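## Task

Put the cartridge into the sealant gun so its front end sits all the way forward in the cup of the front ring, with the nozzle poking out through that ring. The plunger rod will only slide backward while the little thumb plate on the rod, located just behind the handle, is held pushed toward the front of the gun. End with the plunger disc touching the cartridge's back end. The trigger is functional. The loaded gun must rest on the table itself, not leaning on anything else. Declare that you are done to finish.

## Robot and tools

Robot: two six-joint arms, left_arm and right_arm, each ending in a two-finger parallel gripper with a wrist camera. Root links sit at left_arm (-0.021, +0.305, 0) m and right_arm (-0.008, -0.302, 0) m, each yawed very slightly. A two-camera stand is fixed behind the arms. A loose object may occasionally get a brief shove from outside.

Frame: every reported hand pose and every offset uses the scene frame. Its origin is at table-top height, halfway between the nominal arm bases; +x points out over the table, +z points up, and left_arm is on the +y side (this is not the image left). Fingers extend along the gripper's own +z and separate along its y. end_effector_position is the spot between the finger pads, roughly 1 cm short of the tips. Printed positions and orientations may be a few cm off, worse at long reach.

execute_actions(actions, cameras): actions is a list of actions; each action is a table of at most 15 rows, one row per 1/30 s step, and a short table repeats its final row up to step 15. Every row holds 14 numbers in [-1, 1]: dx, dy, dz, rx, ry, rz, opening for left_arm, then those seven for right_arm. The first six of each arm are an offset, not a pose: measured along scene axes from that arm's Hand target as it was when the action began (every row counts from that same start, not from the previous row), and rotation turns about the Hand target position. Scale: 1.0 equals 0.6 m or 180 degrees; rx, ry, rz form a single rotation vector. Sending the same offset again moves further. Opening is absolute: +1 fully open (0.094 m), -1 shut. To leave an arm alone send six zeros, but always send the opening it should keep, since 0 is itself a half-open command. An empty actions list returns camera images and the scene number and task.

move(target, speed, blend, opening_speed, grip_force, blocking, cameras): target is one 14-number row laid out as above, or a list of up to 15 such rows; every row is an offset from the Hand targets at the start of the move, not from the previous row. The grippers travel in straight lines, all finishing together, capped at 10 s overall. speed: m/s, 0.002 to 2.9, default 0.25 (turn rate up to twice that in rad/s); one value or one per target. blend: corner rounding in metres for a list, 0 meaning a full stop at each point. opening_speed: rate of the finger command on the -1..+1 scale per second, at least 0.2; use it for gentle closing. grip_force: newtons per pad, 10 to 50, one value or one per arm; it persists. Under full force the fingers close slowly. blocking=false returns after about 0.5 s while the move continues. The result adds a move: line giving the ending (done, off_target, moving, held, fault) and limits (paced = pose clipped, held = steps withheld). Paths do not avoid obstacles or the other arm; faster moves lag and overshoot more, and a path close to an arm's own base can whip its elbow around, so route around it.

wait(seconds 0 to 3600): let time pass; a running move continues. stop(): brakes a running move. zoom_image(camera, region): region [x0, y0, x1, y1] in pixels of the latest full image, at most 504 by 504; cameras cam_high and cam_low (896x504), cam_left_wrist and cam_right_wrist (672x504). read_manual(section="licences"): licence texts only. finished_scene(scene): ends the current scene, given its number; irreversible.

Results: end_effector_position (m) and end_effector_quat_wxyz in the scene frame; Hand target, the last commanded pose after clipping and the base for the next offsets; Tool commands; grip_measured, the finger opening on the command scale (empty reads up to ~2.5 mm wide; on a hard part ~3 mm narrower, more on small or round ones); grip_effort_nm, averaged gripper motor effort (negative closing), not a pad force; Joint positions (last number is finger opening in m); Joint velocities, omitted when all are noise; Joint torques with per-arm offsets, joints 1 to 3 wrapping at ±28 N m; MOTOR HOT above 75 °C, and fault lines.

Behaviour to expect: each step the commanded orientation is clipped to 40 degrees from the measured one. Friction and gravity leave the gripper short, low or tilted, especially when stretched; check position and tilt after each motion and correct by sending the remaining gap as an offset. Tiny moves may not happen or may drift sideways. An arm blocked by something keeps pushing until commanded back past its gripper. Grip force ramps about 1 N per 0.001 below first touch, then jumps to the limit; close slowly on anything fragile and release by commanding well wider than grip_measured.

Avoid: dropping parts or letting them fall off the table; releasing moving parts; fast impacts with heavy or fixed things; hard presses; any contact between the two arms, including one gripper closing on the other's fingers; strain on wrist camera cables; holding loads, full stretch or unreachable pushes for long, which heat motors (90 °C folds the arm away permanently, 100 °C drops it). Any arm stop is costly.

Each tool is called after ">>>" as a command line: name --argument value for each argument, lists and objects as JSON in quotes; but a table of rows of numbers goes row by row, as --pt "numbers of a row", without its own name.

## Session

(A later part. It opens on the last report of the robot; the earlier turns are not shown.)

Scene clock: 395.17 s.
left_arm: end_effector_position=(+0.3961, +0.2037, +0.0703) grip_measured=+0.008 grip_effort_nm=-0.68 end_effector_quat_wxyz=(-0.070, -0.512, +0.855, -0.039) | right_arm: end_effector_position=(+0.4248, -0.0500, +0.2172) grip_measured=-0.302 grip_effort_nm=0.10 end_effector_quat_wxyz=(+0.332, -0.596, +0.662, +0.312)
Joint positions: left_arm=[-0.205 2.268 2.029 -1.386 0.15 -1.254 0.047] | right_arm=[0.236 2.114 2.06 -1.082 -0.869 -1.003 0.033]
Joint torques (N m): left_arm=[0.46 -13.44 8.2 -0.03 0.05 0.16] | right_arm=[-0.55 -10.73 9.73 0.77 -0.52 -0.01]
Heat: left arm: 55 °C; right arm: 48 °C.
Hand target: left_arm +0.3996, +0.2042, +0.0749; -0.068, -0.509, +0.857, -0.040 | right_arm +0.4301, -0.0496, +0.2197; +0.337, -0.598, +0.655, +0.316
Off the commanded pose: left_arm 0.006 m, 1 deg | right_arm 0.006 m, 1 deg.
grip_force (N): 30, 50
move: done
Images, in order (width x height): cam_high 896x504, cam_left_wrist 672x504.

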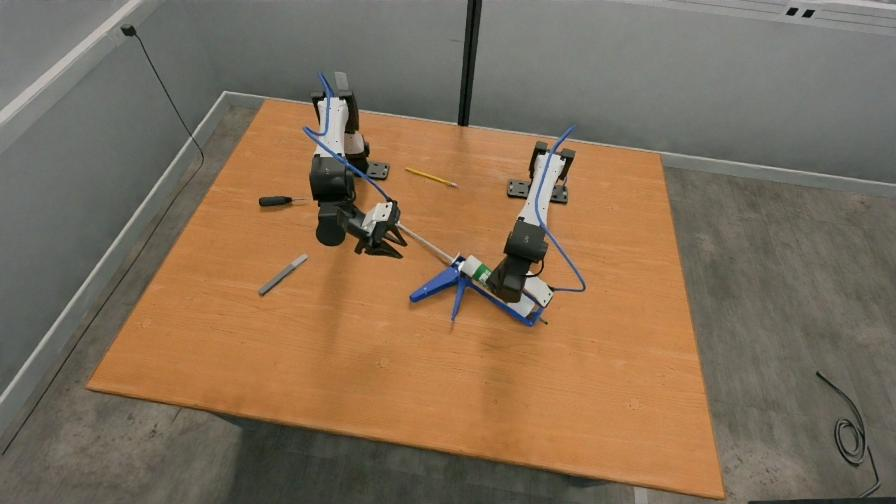

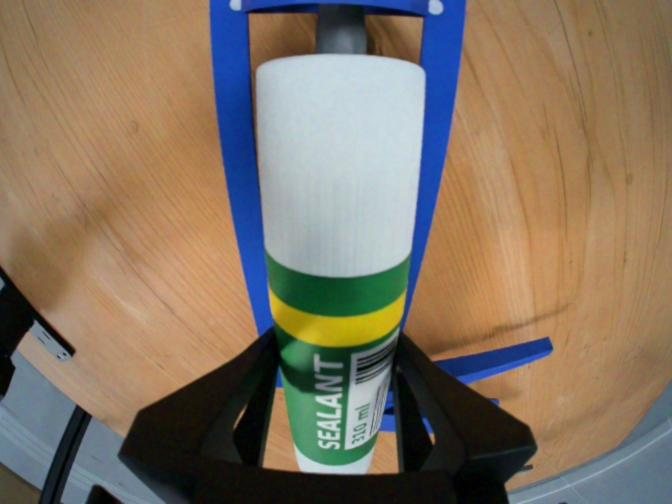

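>>> move --pt "0.002 0.016 -0.012 0.0 0.0 0.0 -0.1 0 0 0 0 0 0 -0.3" --speed 0.05 --cameras '["cam_left_wrist","cam_high","cam_right_wrist"]'

>>> zoom_image --camera "cam_left_wrist" --region '[180, 0, 500, 200]'

>>> zoom_image --camera "cam_high" --region '[490, 260, 570, 340]'

Scene clock: 397.77 s.
left_arm: end_effector_position=(+0.3985, +0.2119, +0.0703) grip_measured=+0.008 grip_effort_nm=-0.68 end_effector_quat_wxyz=(-0.068, -0.511, +0.856, -0.040) | right_arm: end_effector_position=(+0.4248, -0.0500, +0.2172) grip_measured=-0.302 grip_effort_nm=0.10 end_effector_quat_wxyz=(+0.332, -0.596, +0.662, +0.312)
Joint positions: left_arm=[-0.186 2.268 2.029 -1.384 0.149 -1.231 0.047] | right_arm=[0.236 2.114 2.06 -1.082 -0.869 -1.003 0.033]
Joint torques (N m): left_arm=[0.65 -13.38 5.83 0.26 0.06 0.2] | right_arm=[-0.5 -10.66 9.95 0.78 -0.59 -0.05]
Heat: left arm: 54 °C; right arm: 48 °C.
Hand target: left_arm +0.4008, +0.2137, +0.0677; -0.068, -0.509, +0.857, -0.040 | right_arm +0.4301, -0.0496, +0.2197; +0.337, -0.598, +0.655, +0.316
Off the commanded pose: left_arm 0.004 m, 0 deg | right_arm 0.006 m, 1 deg.
grip_force (N): 30, 50
move: done
Images, in order (width x height): cam_high 896x504, cam_left_wrist 672x504, cam_right_wrist 672x504.

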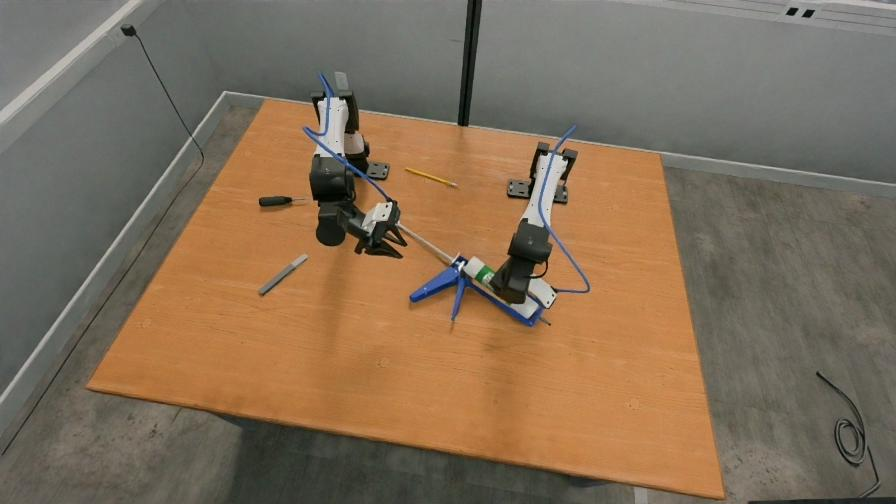

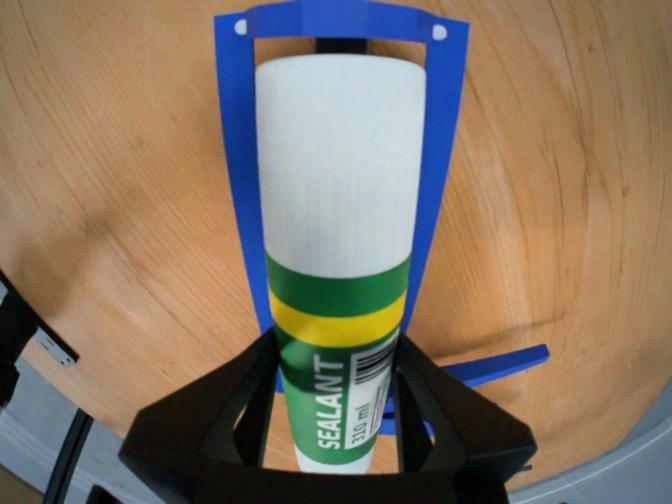

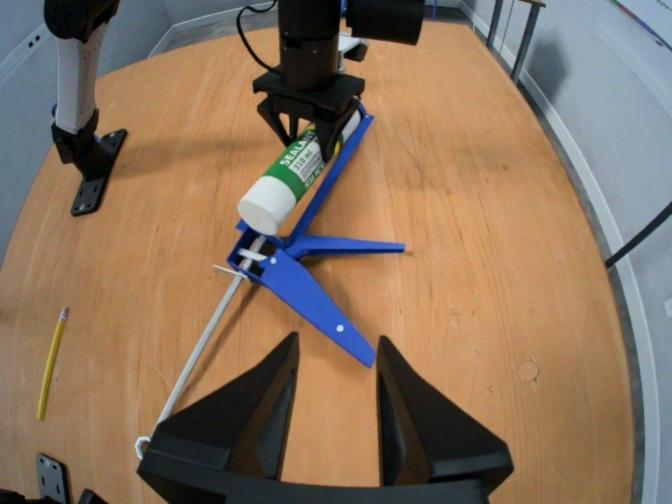

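Scaled by 1.575 from the camera's image (finer frame: 960x720).

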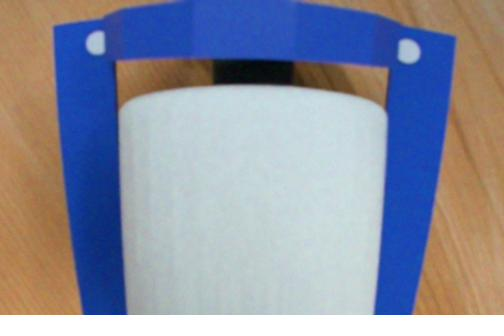

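Scaled by 6.300 from the camera's image (finer frame: 1280x720).

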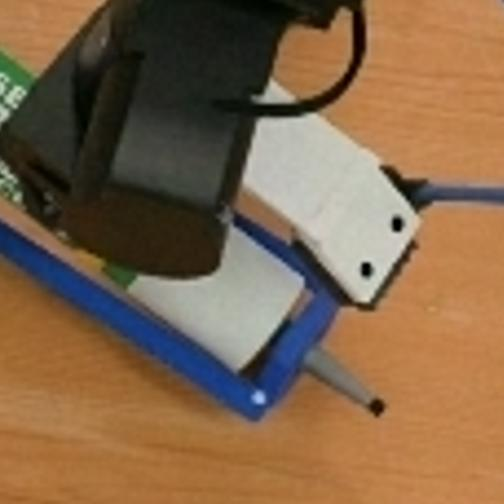

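>>> move --pt "0.0 0.0 -0.009 0.0 0.0 0.0 -0.1 0 0 0 0 0 0 -0.3" --speed 0.05 --cameras '["cam_left_wrist","cam_right_wrist"]'

>>> zoom_image --camera "cam_left_wrist" --region '[180, 0, 500, 200]'

>>> zoom_image --camera "cam_right_wrist" --region '[200, 80, 420, 280]'

Scene clock: 400.60 s.
left_arm: end_effector_position=(+0.3993, +0.2118, +0.0673) grip_measured=+0.008 grip_effort_nm=-0.68 end_effector_quat_wxyz=(-0.066, -0.511, +0.856, -0.041) | right_arm: end_effector_position=(+0.4248, -0.0500, +0.2172) grip_measured=-0.302 grip_effort_nm=0.10 end_effector_quat_wxyz=(+0.332, -0.596, +0.662, +0.312)
Joint positions: left_arm=[-0.186 2.268 2.018 -1.369 0.149 -1.23 0.047] | right_arm=[0.236 2.114 2.06 -1.082 -0.869 -1.003 0.033]
Joint torques (N m): left_arm=[0.64 -13.35 5.07 0.34 0.06 0.18] | right_arm=[-0.5 -10.67 9.62 0.79 -0.56 0]
Heat: left arm: 54 °C; right arm: 48 °C.
Hand target: left_arm +0.4008, +0.2137, +0.0623; -0.068, -0.509, +0.857, -0.040 | right_arm +0.4301, -0.0496, +0.2197; +0.337, -0.598, +0.655, +0.316
Off the commanded pose: left_arm 0.006 m, 0 deg | right_arm 0.006 m, 1 deg.
grip_force (N): 30, 50
move: done

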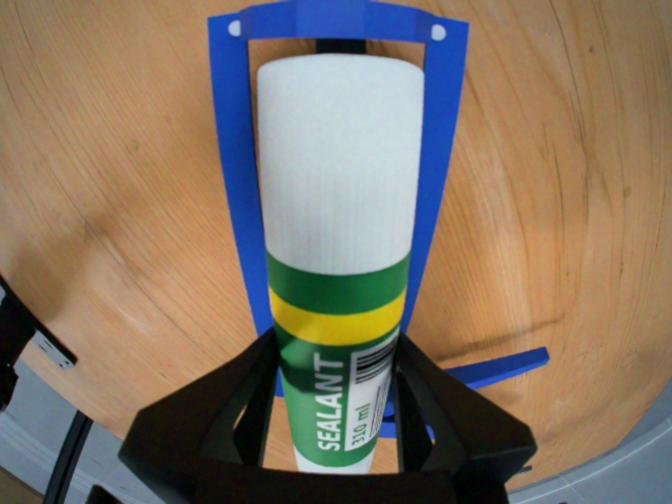

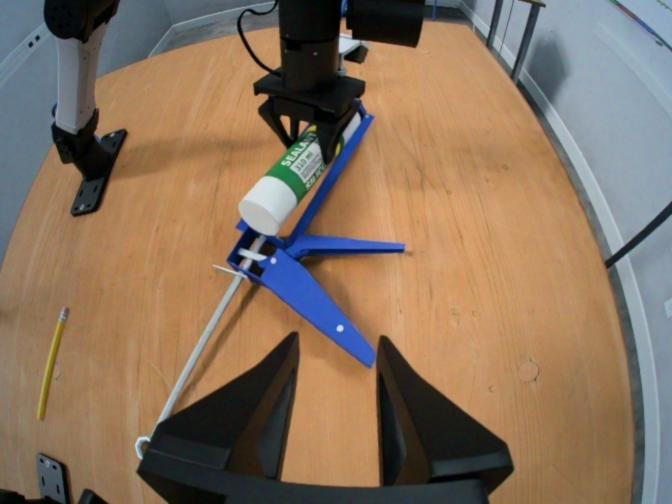

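Scaled by 1.575 from the camera's image (finer frame: 960x720).

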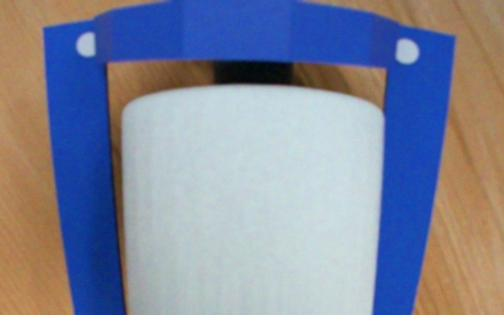

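Scaled by 2.291 from the camera's image (finer frame: 960x720).

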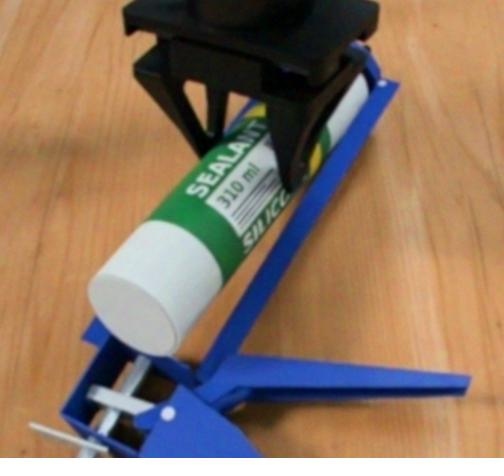

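>>> move --pt "0.0045 0.0165 -0.003 0.0 0.0 0.0 -0.1 0 0 0 0 0 0 -0.3" --speed 0.05 --cameras '["cam_left_wrist","cam_right_wrist"]'

>>> zoom_image --camera "cam_left_wrist" --region '[180, 0, 500, 200]'

>>> zoom_image --camera "cam_right_wrist" --region '[200, 80, 420, 280]'

Scene clock: 404.37 s.
left_arm: end_effector_position=(+0.4021, +0.2217, +0.0630) grip_measured=+0.008 grip_effort_nm=-0.68 end_effector_quat_wxyz=(-0.067, -0.511, +0.856, -0.041) | right_arm: end_effector_position=(+0.4248, -0.0500, +0.2172) grip_measured=-0.302 grip_effort_nm=0.10 end_effector_quat_wxyz=(+0.332, -0.596, +0.662, +0.312)
Joint positions: left_arm=[-0.163 2.279 2.018 -1.364 0.147 -1.208 0.047] | right_arm=[0.236 2.114 2.06 -1.082 -0.869 -1.003 0.033]
Joint torques (N m): left_arm=[0.68 -13.78 5.53 0.24 0.07 0.2] | right_arm=[-0.65 -10.77 9.63 0.76 -0.53 -0.02]
Heat: left arm: 53 °C; right arm: 48 °C.
Hand target: left_arm +0.4036, +0.2238, +0.0605; -0.068, -0.509, +0.857, -0.040 | right_arm +0.4301, -0.0496, +0.2197; +0.337, -0.598, +0.655, +0.316
Off the commanded pose: left_arm 0.003 m, 0 deg | right_arm 0.006 m, 1 deg.
grip_force (N): 30, 50
move: done

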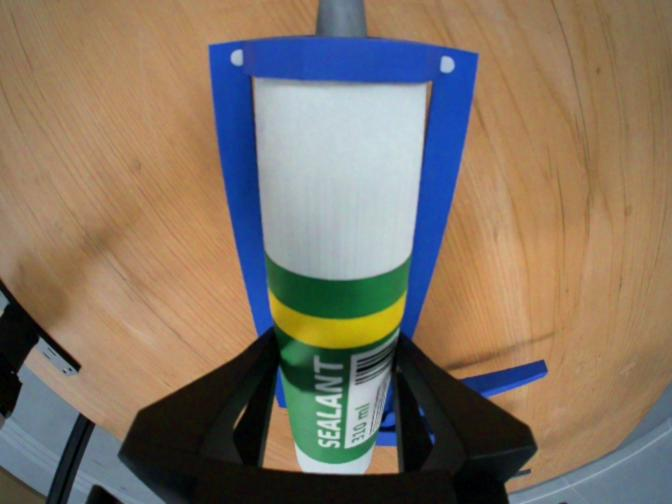

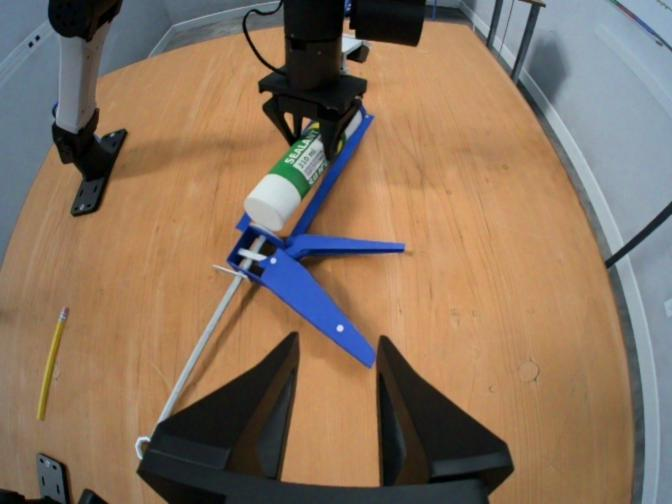

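Scaled by 1.575 from the camera's image (finer frame: 960x720).

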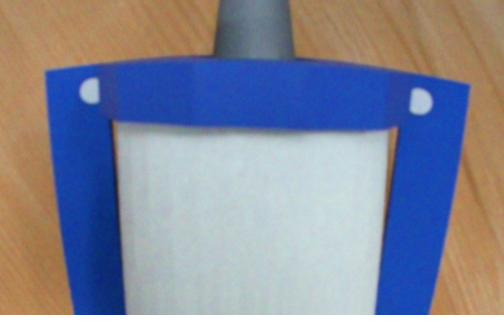

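Scaled by 2.291 from the camera's image (finer frame: 960x720).

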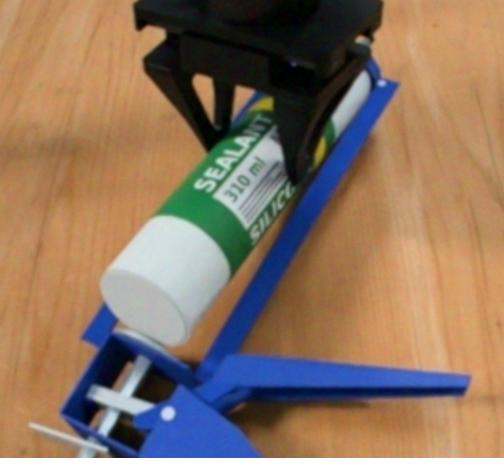

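>>> move --pt "0.0 0.001 -0.014 0.026 -0.0135 0.0 -0.1 0 0 0 0 0 0 -0.3" --pt "0.0 0.0 -0.0265 0.0517 -0.027 0.0 -0.1 0 0 0 0 0 0 -0.3" --speed 0.04 --cameras '["cam_left_wrist","cam_right_wrist"]'

>>> zoom_image --camera "cam_left_wrist" --region '[180, 0, 500, 200]'

>>> zoom_image --camera "cam_right_wrist" --region '[200, 80, 420, 280]'

Scene clock: 409.13 s.
left_arm: end_effector_position=(+0.4004, +0.2241, +0.0403) grip_measured=+0.008 grip_effort_nm=-0.68 end_effector_quat_wxyz=(-0.007, -0.506, +0.863, +0.011) | right_arm: end_effector_position=(+0.4248, -0.0500, +0.2172) grip_measured=-0.302 grip_effort_nm=0.10 end_effector_quat_wxyz=(+0.332, -0.596, +0.662, +0.312)
Joint positions: left_arm=[-0.22 2.246 1.882 -1.232 -0.007 -1.253 0.047] | right_arm=[0.236 2.114 2.06 -1.082 -0.869 -1.003 0.033]
Joint torques (N m): left_arm=[-0.28 -16.1 3.73 0.61 -0.23 -0.08] | right_arm=[-0.61 -10.69 9.7 0.75 -0.55 0]
Heat: left arm: 54 °C; right arm: 48 °C.
Hand target: left_arm +0.4036, +0.2237, +0.0446; +0.010, -0.511, +0.860, +0.008 | right_arm +0.4301, -0.0496, +0.2197; +0.337, -0.598, +0.655, +0.316
Off the commanded pose: left_arm 0.005 m, 2 deg | right_arm 0.006 m, 1 deg.
grip_force (N): 30, 50
move: done

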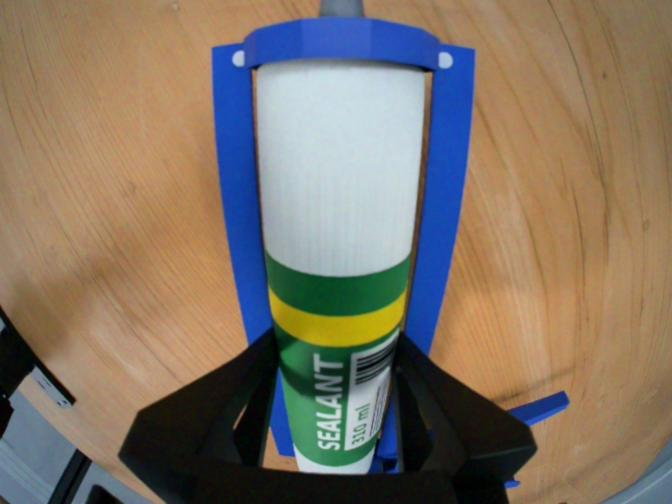

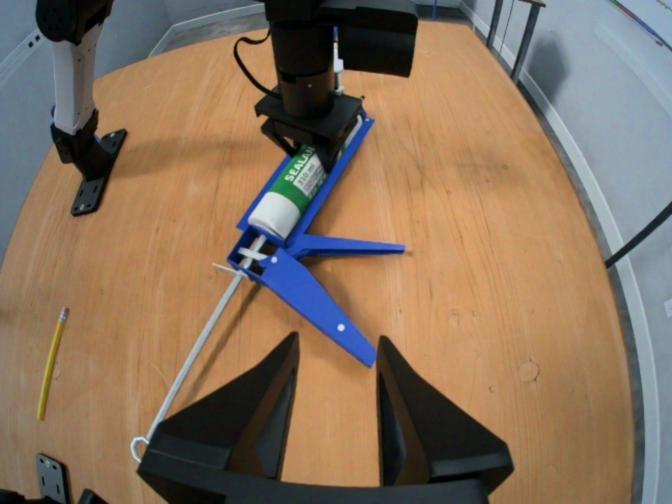

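Scaled by 1.575 from the camera's image (finer frame: 960x720).

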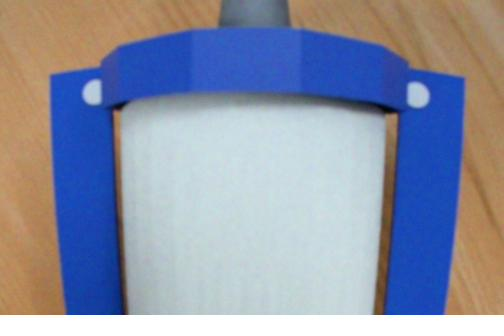

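Scaled by 2.291 from the camera's image (finer frame: 960x720).

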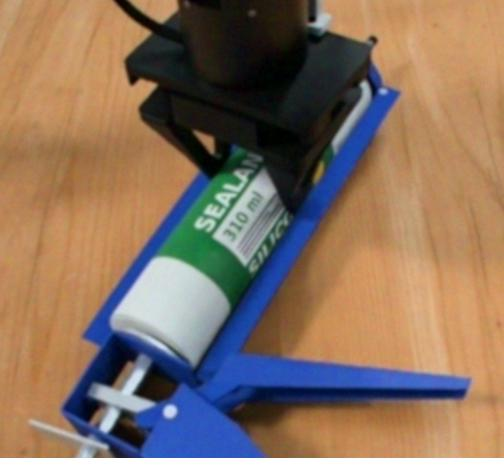

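>>> move --pt "0.0 0.0 0.004 0.0 0.0 0.0 0.3 0 0 0 0 0 0 -0.3" --speed 0.04 --opening_speed 0.3 --cameras '["cam_left_wrist","cam_right_wrist"]'

>>> zoom_image --camera "cam_right_wrist" --region '[200, 80, 420, 280]'

Scene clock: 412.07 s.
left_arm: end_effector_position=(+0.3960, +0.2253, +0.0407) grip_measured=+0.297 grip_effort_nm=0.09 end_effector_quat_wxyz=(-0.013, -0.507, +0.862, +0.018) | right_arm: end_effector_position=(+0.4248, -0.0500, +0.2172) grip_measured=-0.302 grip_effort_nm=0.10 end_effector_quat_wxyz=(+0.332, -0.596, +0.662, +0.312)
Joint positions: left_arm=[-0.22 2.246 1.881 -1.25 -0.01 -1.256 0.061] | right_arm=[0.236 2.114 2.06 -1.082 -0.869 -1.003 0.033]
Joint torques (N m): left_arm=[-0.25 -16.21 4.42 0.66 -0.21 -0.05] | right_arm=[-0.57 -10.73 9.69 0.8 -0.53 -0.03]
Heat: left arm: 55 °C; right arm: 49 °C.
Hand target: left_arm +0.4035, +0.2236, +0.0470; +0.010, -0.511, +0.860, +0.008 | right_arm +0.4301, -0.0496, +0.2197; +0.337, -0.598, +0.655, +0.316
Off the commanded pose: left_arm 0.010 m, 3 deg | right_arm 0.006 m, 1 deg.
grip_force (N): 30, 50
move: off_target (left_arm)

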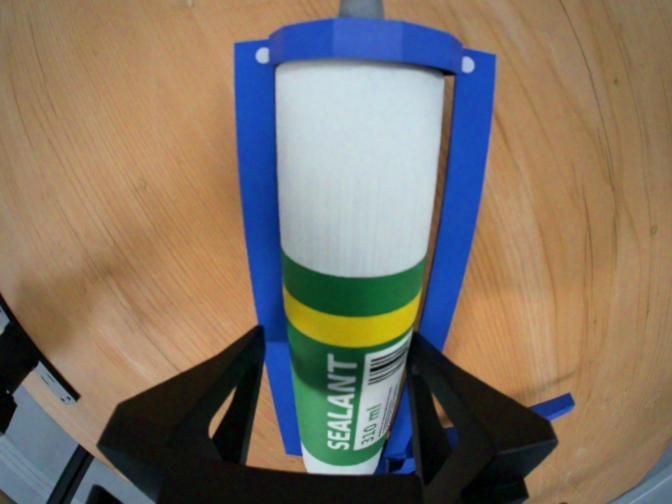

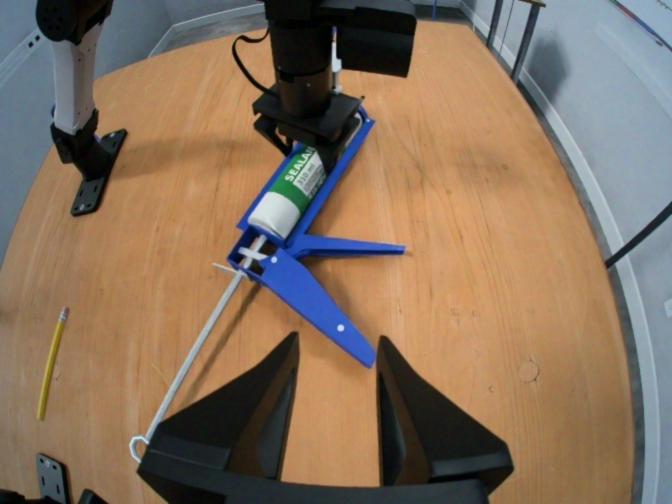

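Scaled by 2.291 from the camera's image (finer frame: 960x720).

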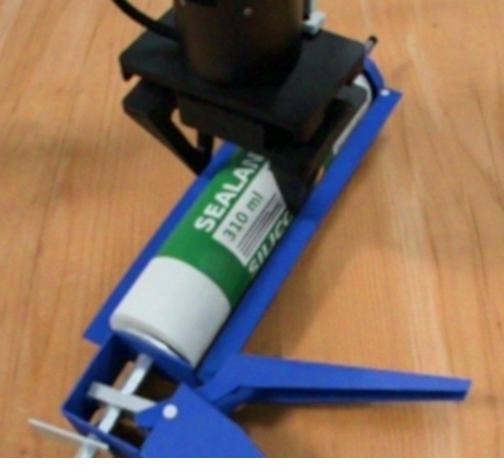

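>>> move --pt "0.0 0.0 0.0 0.0 0.0 0.0 0.5 0 0 0 0 0 0 -0.3" --pt "-0.0 0.0 0.25 0.0 0.0 0.0 0.5 0 0 0 0 0 0 -0.3" --speed 0.1 --cameras '["all"]'

>>> zoom_image --camera "cam_right_wrist" --region '[200, 80, 420, 280]'

>>> zoom_image --camera "cam_left_wrist" --region '[180, 100, 500, 500]'

Scene clock: 415.87 s.
left_arm: end_effector_position=(+0.4045, +0.2240, +0.1789) grip_measured=+0.498 grip_effort_nm=0.07 end_effector_quat_wxyz=(+0.057, -0.506, +0.860, -0.042) | right_arm: end_effector_position=(+0.4248, -0.0500, +0.2172) grip_measured=-0.302 grip_effort_nm=0.10 end_effector_quat_wxyz=(+0.332, -0.596, +0.662, +0.312)
Joint positions: left_arm=[-0.22 2.138 2.255 -1.546 -0.012 -1.256 0.07] | right_arm=[0.236 2.114 2.06 -1.082 -0.869 -1.003 0.033]
Joint torques (N m): left_arm=[-0.25 -15.88 7.04 0.54 -0.2 0] | right_arm=[-0.57 -10.86 9.66 0.81 -0.55 -0.05]
Heat: left arm: 56 °C; right arm: 49 °C.
Hand target: left_arm +0.4035, +0.2236, +0.1970; +0.010, -0.510, +0.860, +0.008 | right_arm +0.4301, -0.0496, +0.2197; +0.337, -0.598, +0.655, +0.316
Off the commanded pose: left_arm 0.018 m, 8 deg | right_arm 0.006 m, 1 deg.
joint sent to its limit (left arm) — joint 4 (wrist pitch), lower limit. The joint targets are off in orientation, not in position.
grip_force (N): 30, 50
move: off_target (left_arm)

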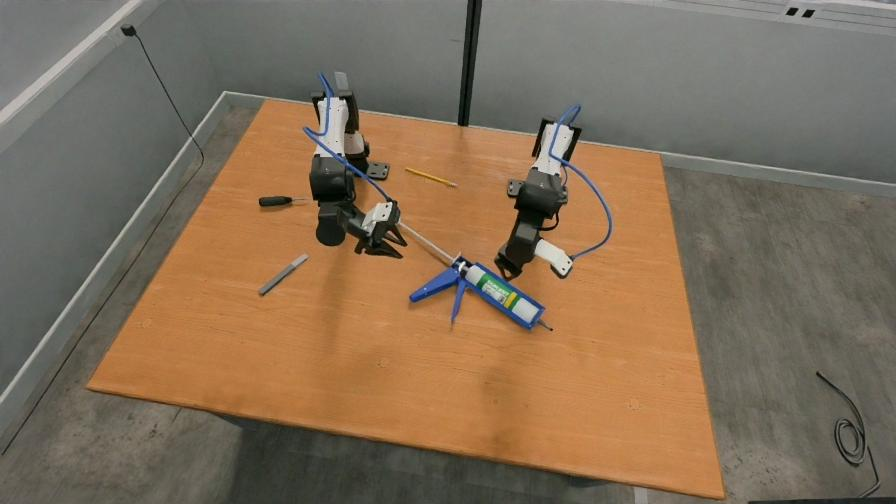

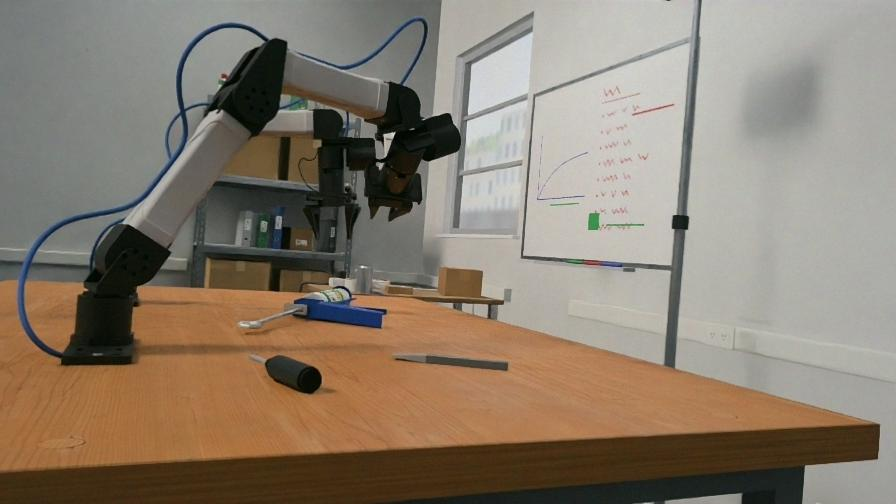

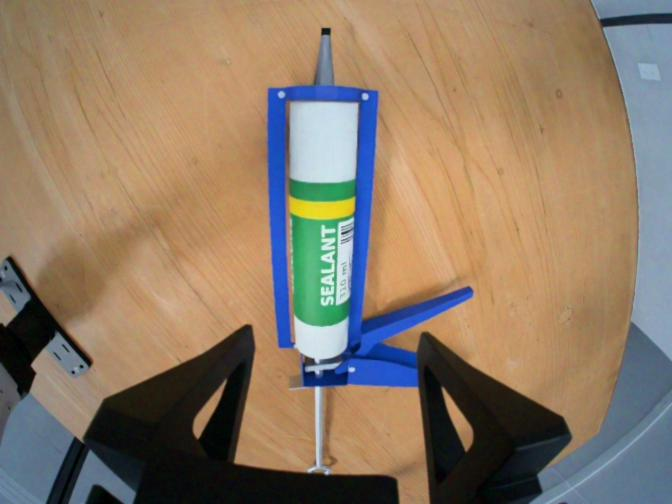

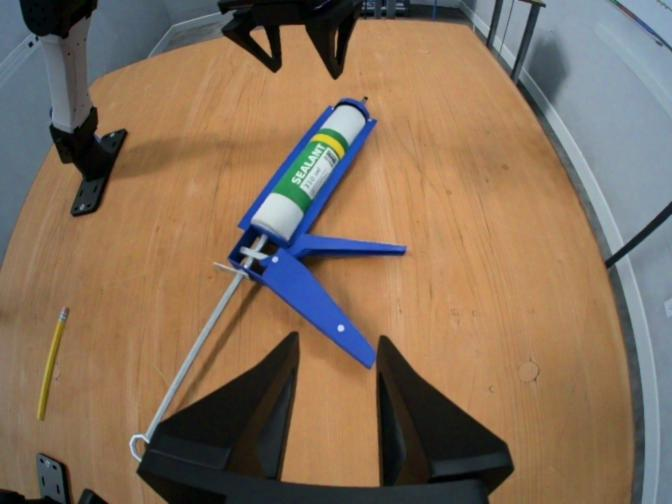

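Scaled by 2.291 from the camera's image (finer frame: 960x720).

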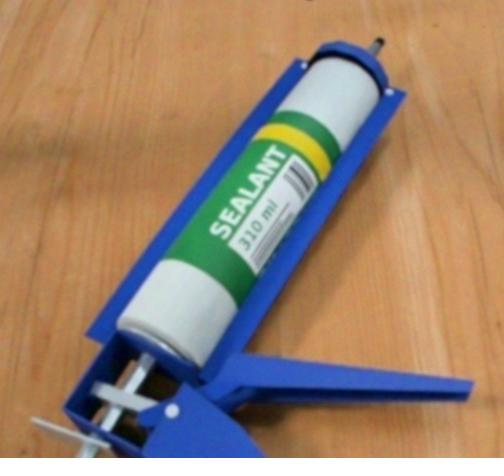

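Scaled by 1.260 from the camera's image (finer frame: 960x720).

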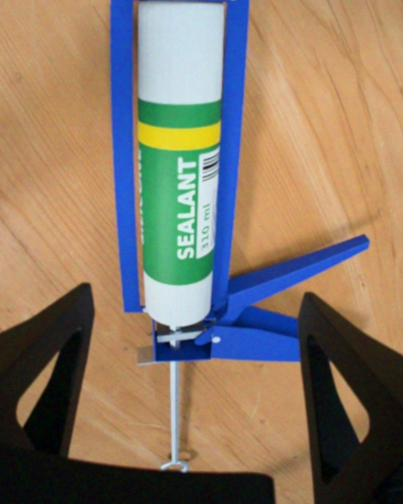

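>>> zoom_image --camera "cam_low" --region '[220, 270, 400, 350]'

>>> zoom_image --camera "cam_left_wrist" --region '[260, 300, 400, 400]'

>>> zoom_image --camera "cam_left_wrist" --region '[260, 20, 400, 120]'

>>> zoom_image --camera "cam_high" --region '[440, 240, 570, 340]'

Scaled by 2.800 from the camera's image (finer frame: 1280x720).

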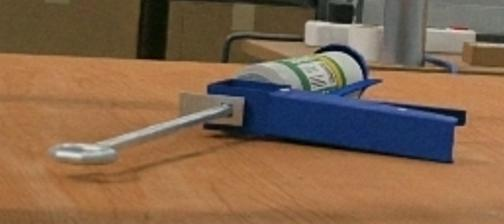

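Scaled by 3.600 from the camera's image (finer frame: 960x720).

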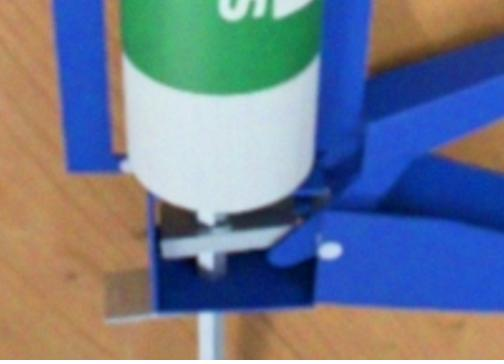

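Scaled by 3.600 from the camera's image (finer frame: 960x720).

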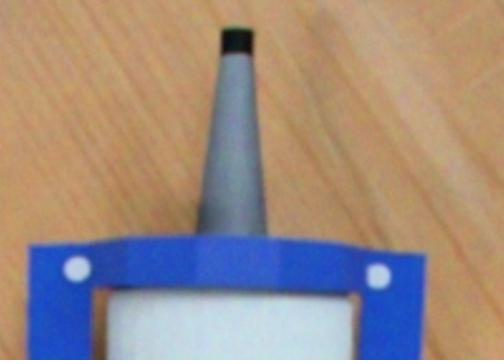

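Scaled by 3.877 from the camera's image (finer frame: 1280x720).

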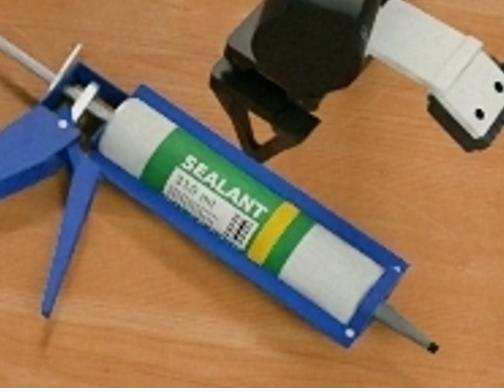

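>>> move --pt "0.1055 0.1767 -0.08 0 0 0.0 0.3 -0.342 -0.06 -0.1 -0.1344 0.0379 -0.1175 -0.3" --pt "0.1055 0.1767 -0.12 0 0 0.0 0.3 -0.342 -0.06 -0.217 -0.1344 0.0379 -0.1175 -0.3" --speed 0.2 --blend '[0.02,0]' --cameras '["cam_left_wrist","cam_right_wrist","cam_high"]'

Scene clock: 430.60 s.
left_arm: end_effector_position=(+0.4642, +0.3264, +0.1295) grip_measured=+0.302 grip_effort_nm=-0.11 end_effector_quat_wxyz=(+0.060, -0.512, +0.856, -0.026) | right_arm: end_effector_position=(+0.2251, -0.0865, +0.0941) grip_measured=-0.302 grip_effort_nm=0.10 end_effector_quat_wxyz=(+0.217, -0.508, +0.821, +0.143)
Joint positions: left_arm=[0.012 2.41 2.516 -1.547 -0.012 -1.038 0.061] | right_arm=[0.584 1.344 0.864 -0.627 -0.256 -0.441 0.033]
Joint torques (N m): left_arm=[0.5 -13.14 7.34 0.55 -0.16 0.2] | right_arm=[0.85 -5.29 5.53 1.31 0.04 0.2]
Heat: left arm: 60 °C; right arm: 49 °C.
Hand target: left_arm +0.4668, +0.3298, +0.1250; +0.010, -0.511, +0.860, +0.008 | right_arm +0.2250, -0.0857, +0.0895; +0.218, -0.506, +0.823, +0.140
Off the commanded pose: left_arm 0.006 m, 7 deg | right_arm 0.005 m, 0 deg.
joint sent to its limit (left arm) — joint 4 (wrist pitch), lower limit. The joint targets are off in orientation, not in position.
grip_force (N): 30, 50
move: off_target (left_arm)
Images, in order (width x height): cam_high 896x504, cam_left_wrist 672x504, cam_right_wrist 672x504.

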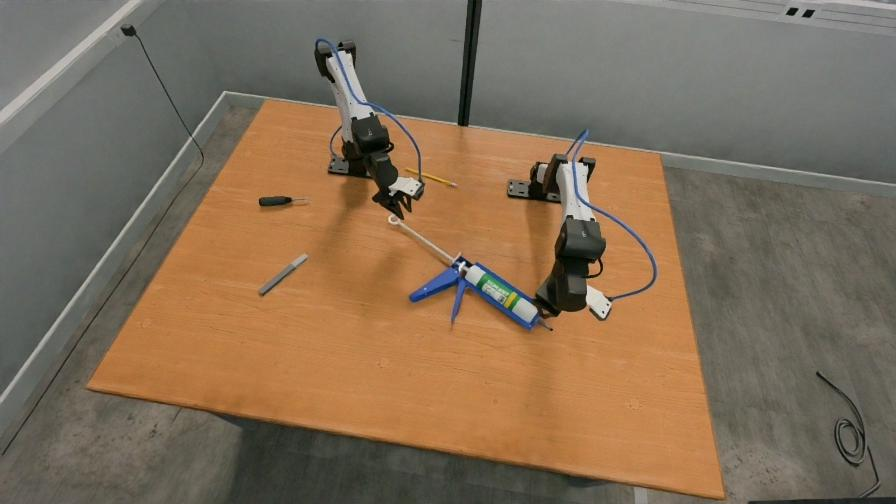

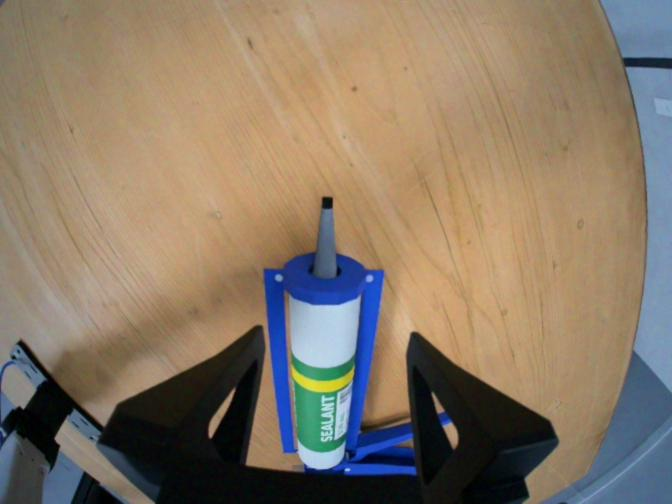

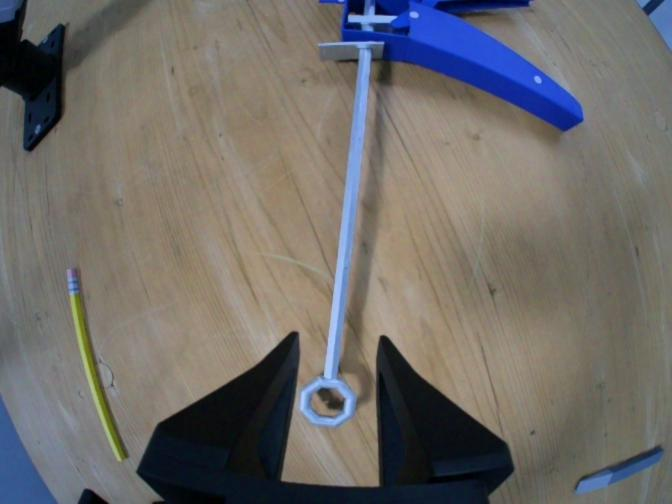

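>>> move --pt "0.0078 0.017 -0.08 0 0 0.0 0.3 -0.0242 -0.0263 -0.08 0 0 0 -0.3" --pt "0.0078 0.017 -0.11 0 0 0.0 0.3 -0.0242 -0.0263 -0.1367 0 0 0 -0.3" --speed 0.1 --cameras '["cam_left_wrist","cam_right_wrist","cam_high"]'

Scene clock: 437.67 s.
left_arm: end_effector_position=(+0.4700, +0.3353, +0.0719) grip_measured=+0.302 grip_effort_nm=-0.11 end_effector_quat_wxyz=(+0.015, -0.512, +0.859, -0.001) | right_arm: end_effector_position=(+0.2110, -0.0983, +0.0142) grip_measured=-0.302 grip_effort_nm=0.10 end_effector_quat_wxyz=(+0.220, -0.506, +0.822, +0.142)
Joint positions: left_arm=[0.03 2.556 2.559 -1.545 -0.012 -1.019 0.061] | right_arm=[0.579 1.414 0.567 -0.254 -0.256 -0.442 0.033]
Joint torques (N m): left_arm=[0.66 -13.86 5.31 0.55 -0.16 0.19] | right_arm=[-0.79 -4.12 4.37 1.34 -0.08 0.03]
Heat: left arm: 59 °C; right arm: 47 °C.
Hand target: left_arm +0.4715, +0.3399, +0.0591; +0.010, -0.511, +0.860, +0.008 | right_arm +0.2105, -0.1015, +0.0074; +0.218, -0.506, +0.823, +0.140
Off the commanded pose: left_arm 0.014 m, 1 deg | right_arm 0.007 m, 0 deg.
grip_force (N): 30, 50
move: off_target (left_arm)
Images, in order (width x height): cam_high 896x504, cam_left_wrist 672x504, cam_right_wrist 672x504.

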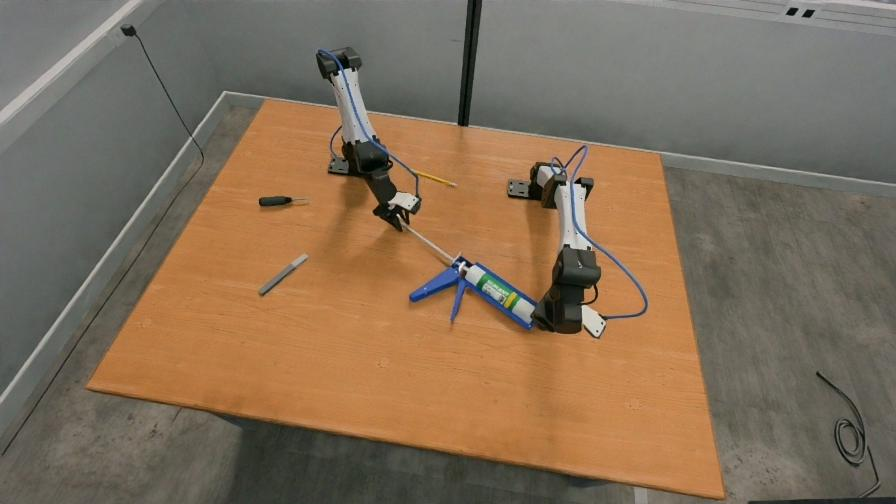

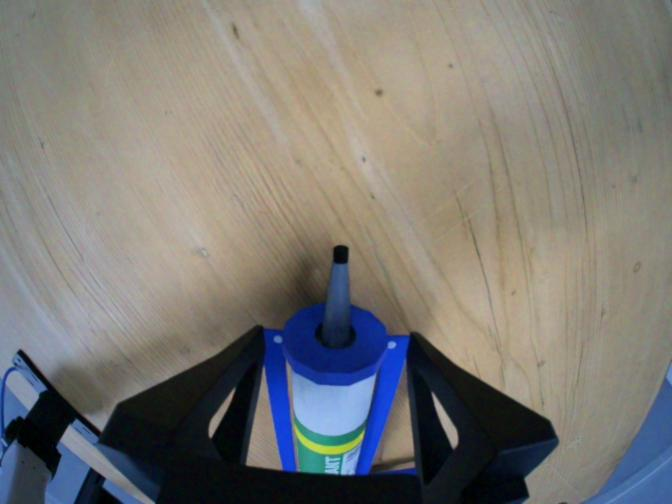

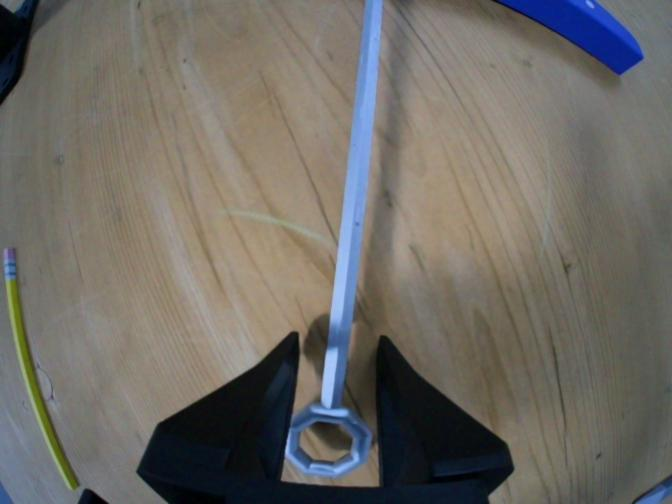

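>>> move --pt "0 0 -0.065 0 0 0.0 0.3 0 0 0 0 0 0 -0.3" --pt "0 0 -0.065 0 0 0.0 0.3 0 0 0 0 0 0 -0.95" --speed 0.08 --grip_force '[30, 35]' --cameras '["cam_left_wrist","cam_right_wrist"]'

>>> zoom_image --camera "cam_left_wrist" --region '[200, 250, 480, 480]'

Scene clock: 442.40 s.
left_arm: end_effector_position=(+0.4701, +0.3355, +0.0183) grip_measured=+0.302 grip_effort_nm=-0.11 end_effector_quat_wxyz=(+0.003, -0.512, +0.859, +0.006) | right_arm: end_effector_position=(+0.2143, -0.0994, +0.0148) grip_measured=-0.829 grip_effort_nm=-0.76 end_effector_quat_wxyz=(+0.224, -0.497, +0.827, +0.140)
Joint positions: left_arm=[0.03 2.556 2.344 -1.359 -0.013 -1.018 0.061] | right_arm=[0.574 1.414 0.567 -0.246 -0.248 -0.427 0.008]
Joint torques (N m): left_arm=[0.68 -17.46 4.55 0.52 -0.15 0.18] | right_arm=[-0.27 -3.96 4.52 1.31 -0.18 -0.13]
Heat: left arm: 61 °C; right arm: 45 °C.
Hand target: left_arm +0.4715, +0.3398, +0.0201; +0.010, -0.511, +0.860, +0.008 | right_arm +0.2104, -0.1014, +0.0074; +0.218, -0.506, +0.823, +0.140
Off the commanded pose: left_arm 0.005 m, 1 deg | right_arm 0.009 m, 1 deg.
grip_force (N): 30, 35
move: done

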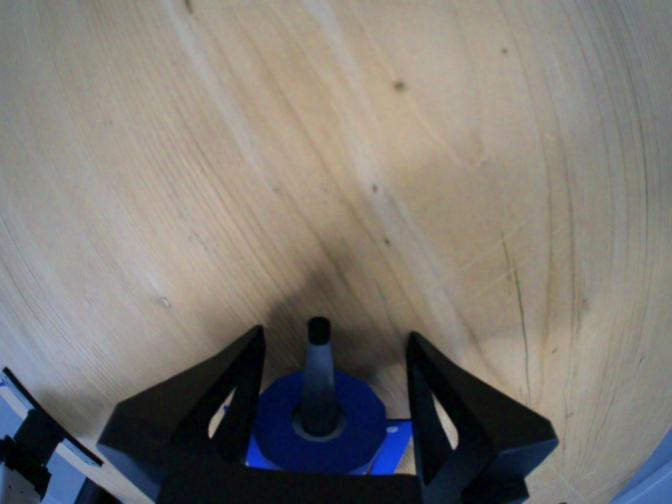

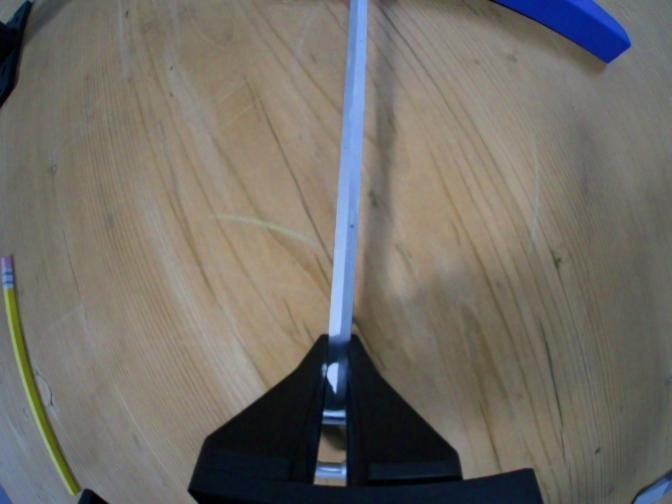

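Scaled by 1.800 from the camera's image (finer frame: 960x720).

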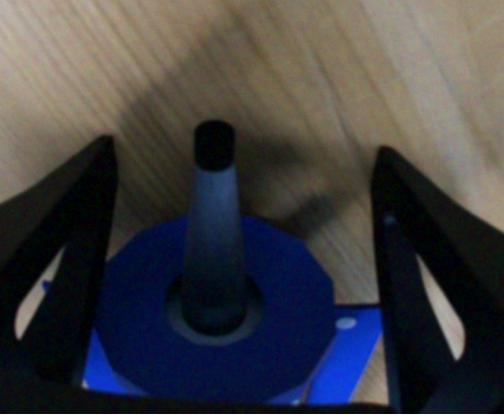

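>>> move --pt "-0.012 0.004 0.032 0 0 0.0 0.3 0 0 0 0 0 0 -0.95" --speed 0.08 --cameras '["cam_left_wrist"]'

>>> zoom_image --camera "cam_left_wrist" --region '[200, 250, 480, 480]'

Scene clock: 444.67 s.
left_arm: end_effector_position=(+0.4652, +0.3372, +0.0183) grip_measured=+0.302 grip_effort_nm=-0.11 end_effector_quat_wxyz=(-0.005, -0.512, +0.859, +0.010) | right_arm: end_effector_position=(+0.2147, -0.0996, +0.0148) grip_measured=-0.830 grip_effort_nm=-0.76 end_effector_quat_wxyz=(+0.224, -0.497, +0.827, +0.138)
Joint positions: left_arm=[0.034 2.553 2.338 -1.374 -0.013 -1.014 0.061] | right_arm=[0.574 1.414 0.567 -0.245 -0.246 -0.427 0.008]
Joint torques (N m): left_arm=[0.8 -21.18 4.49 0.2 -0.15 0.19] | right_arm=[-0.17 -4.01 4.46 1.3 -0.19 -0.15]
Heat: left arm: 62 °C; right arm: 45 °C.
Hand target: left_arm +0.4643, +0.3423, +0.0393; +0.010, -0.511, +0.860, +0.008 | right_arm +0.2103, -0.1014, +0.0074; +0.218, -0.506, +0.823, +0.140
Off the commanded pose: left_arm 0.022 m, 2 deg | right_arm 0.009 m, 1 deg.
grip_force (N): 30, 35
move: off_target (left_arm)

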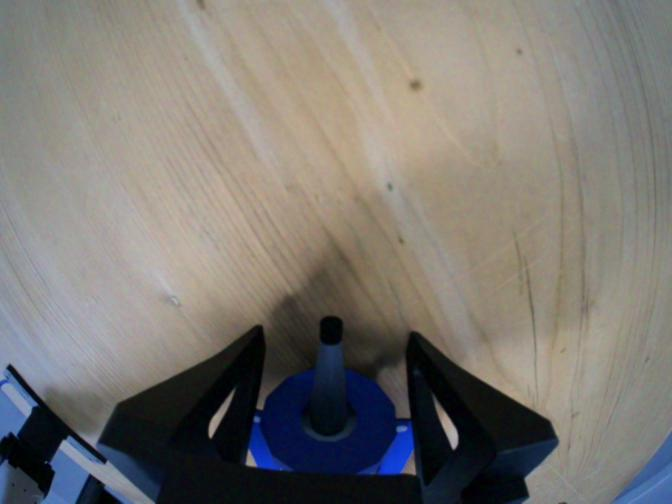

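Scaled by 1.800 from the camera's image (finer frame: 960x720).

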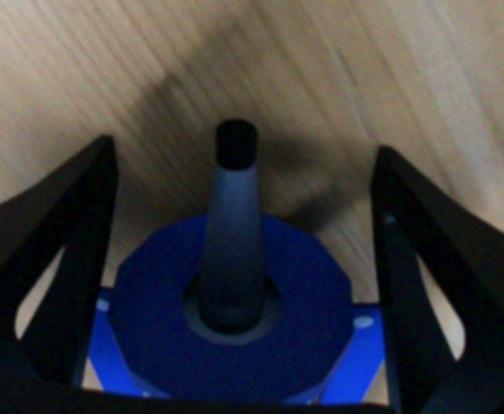

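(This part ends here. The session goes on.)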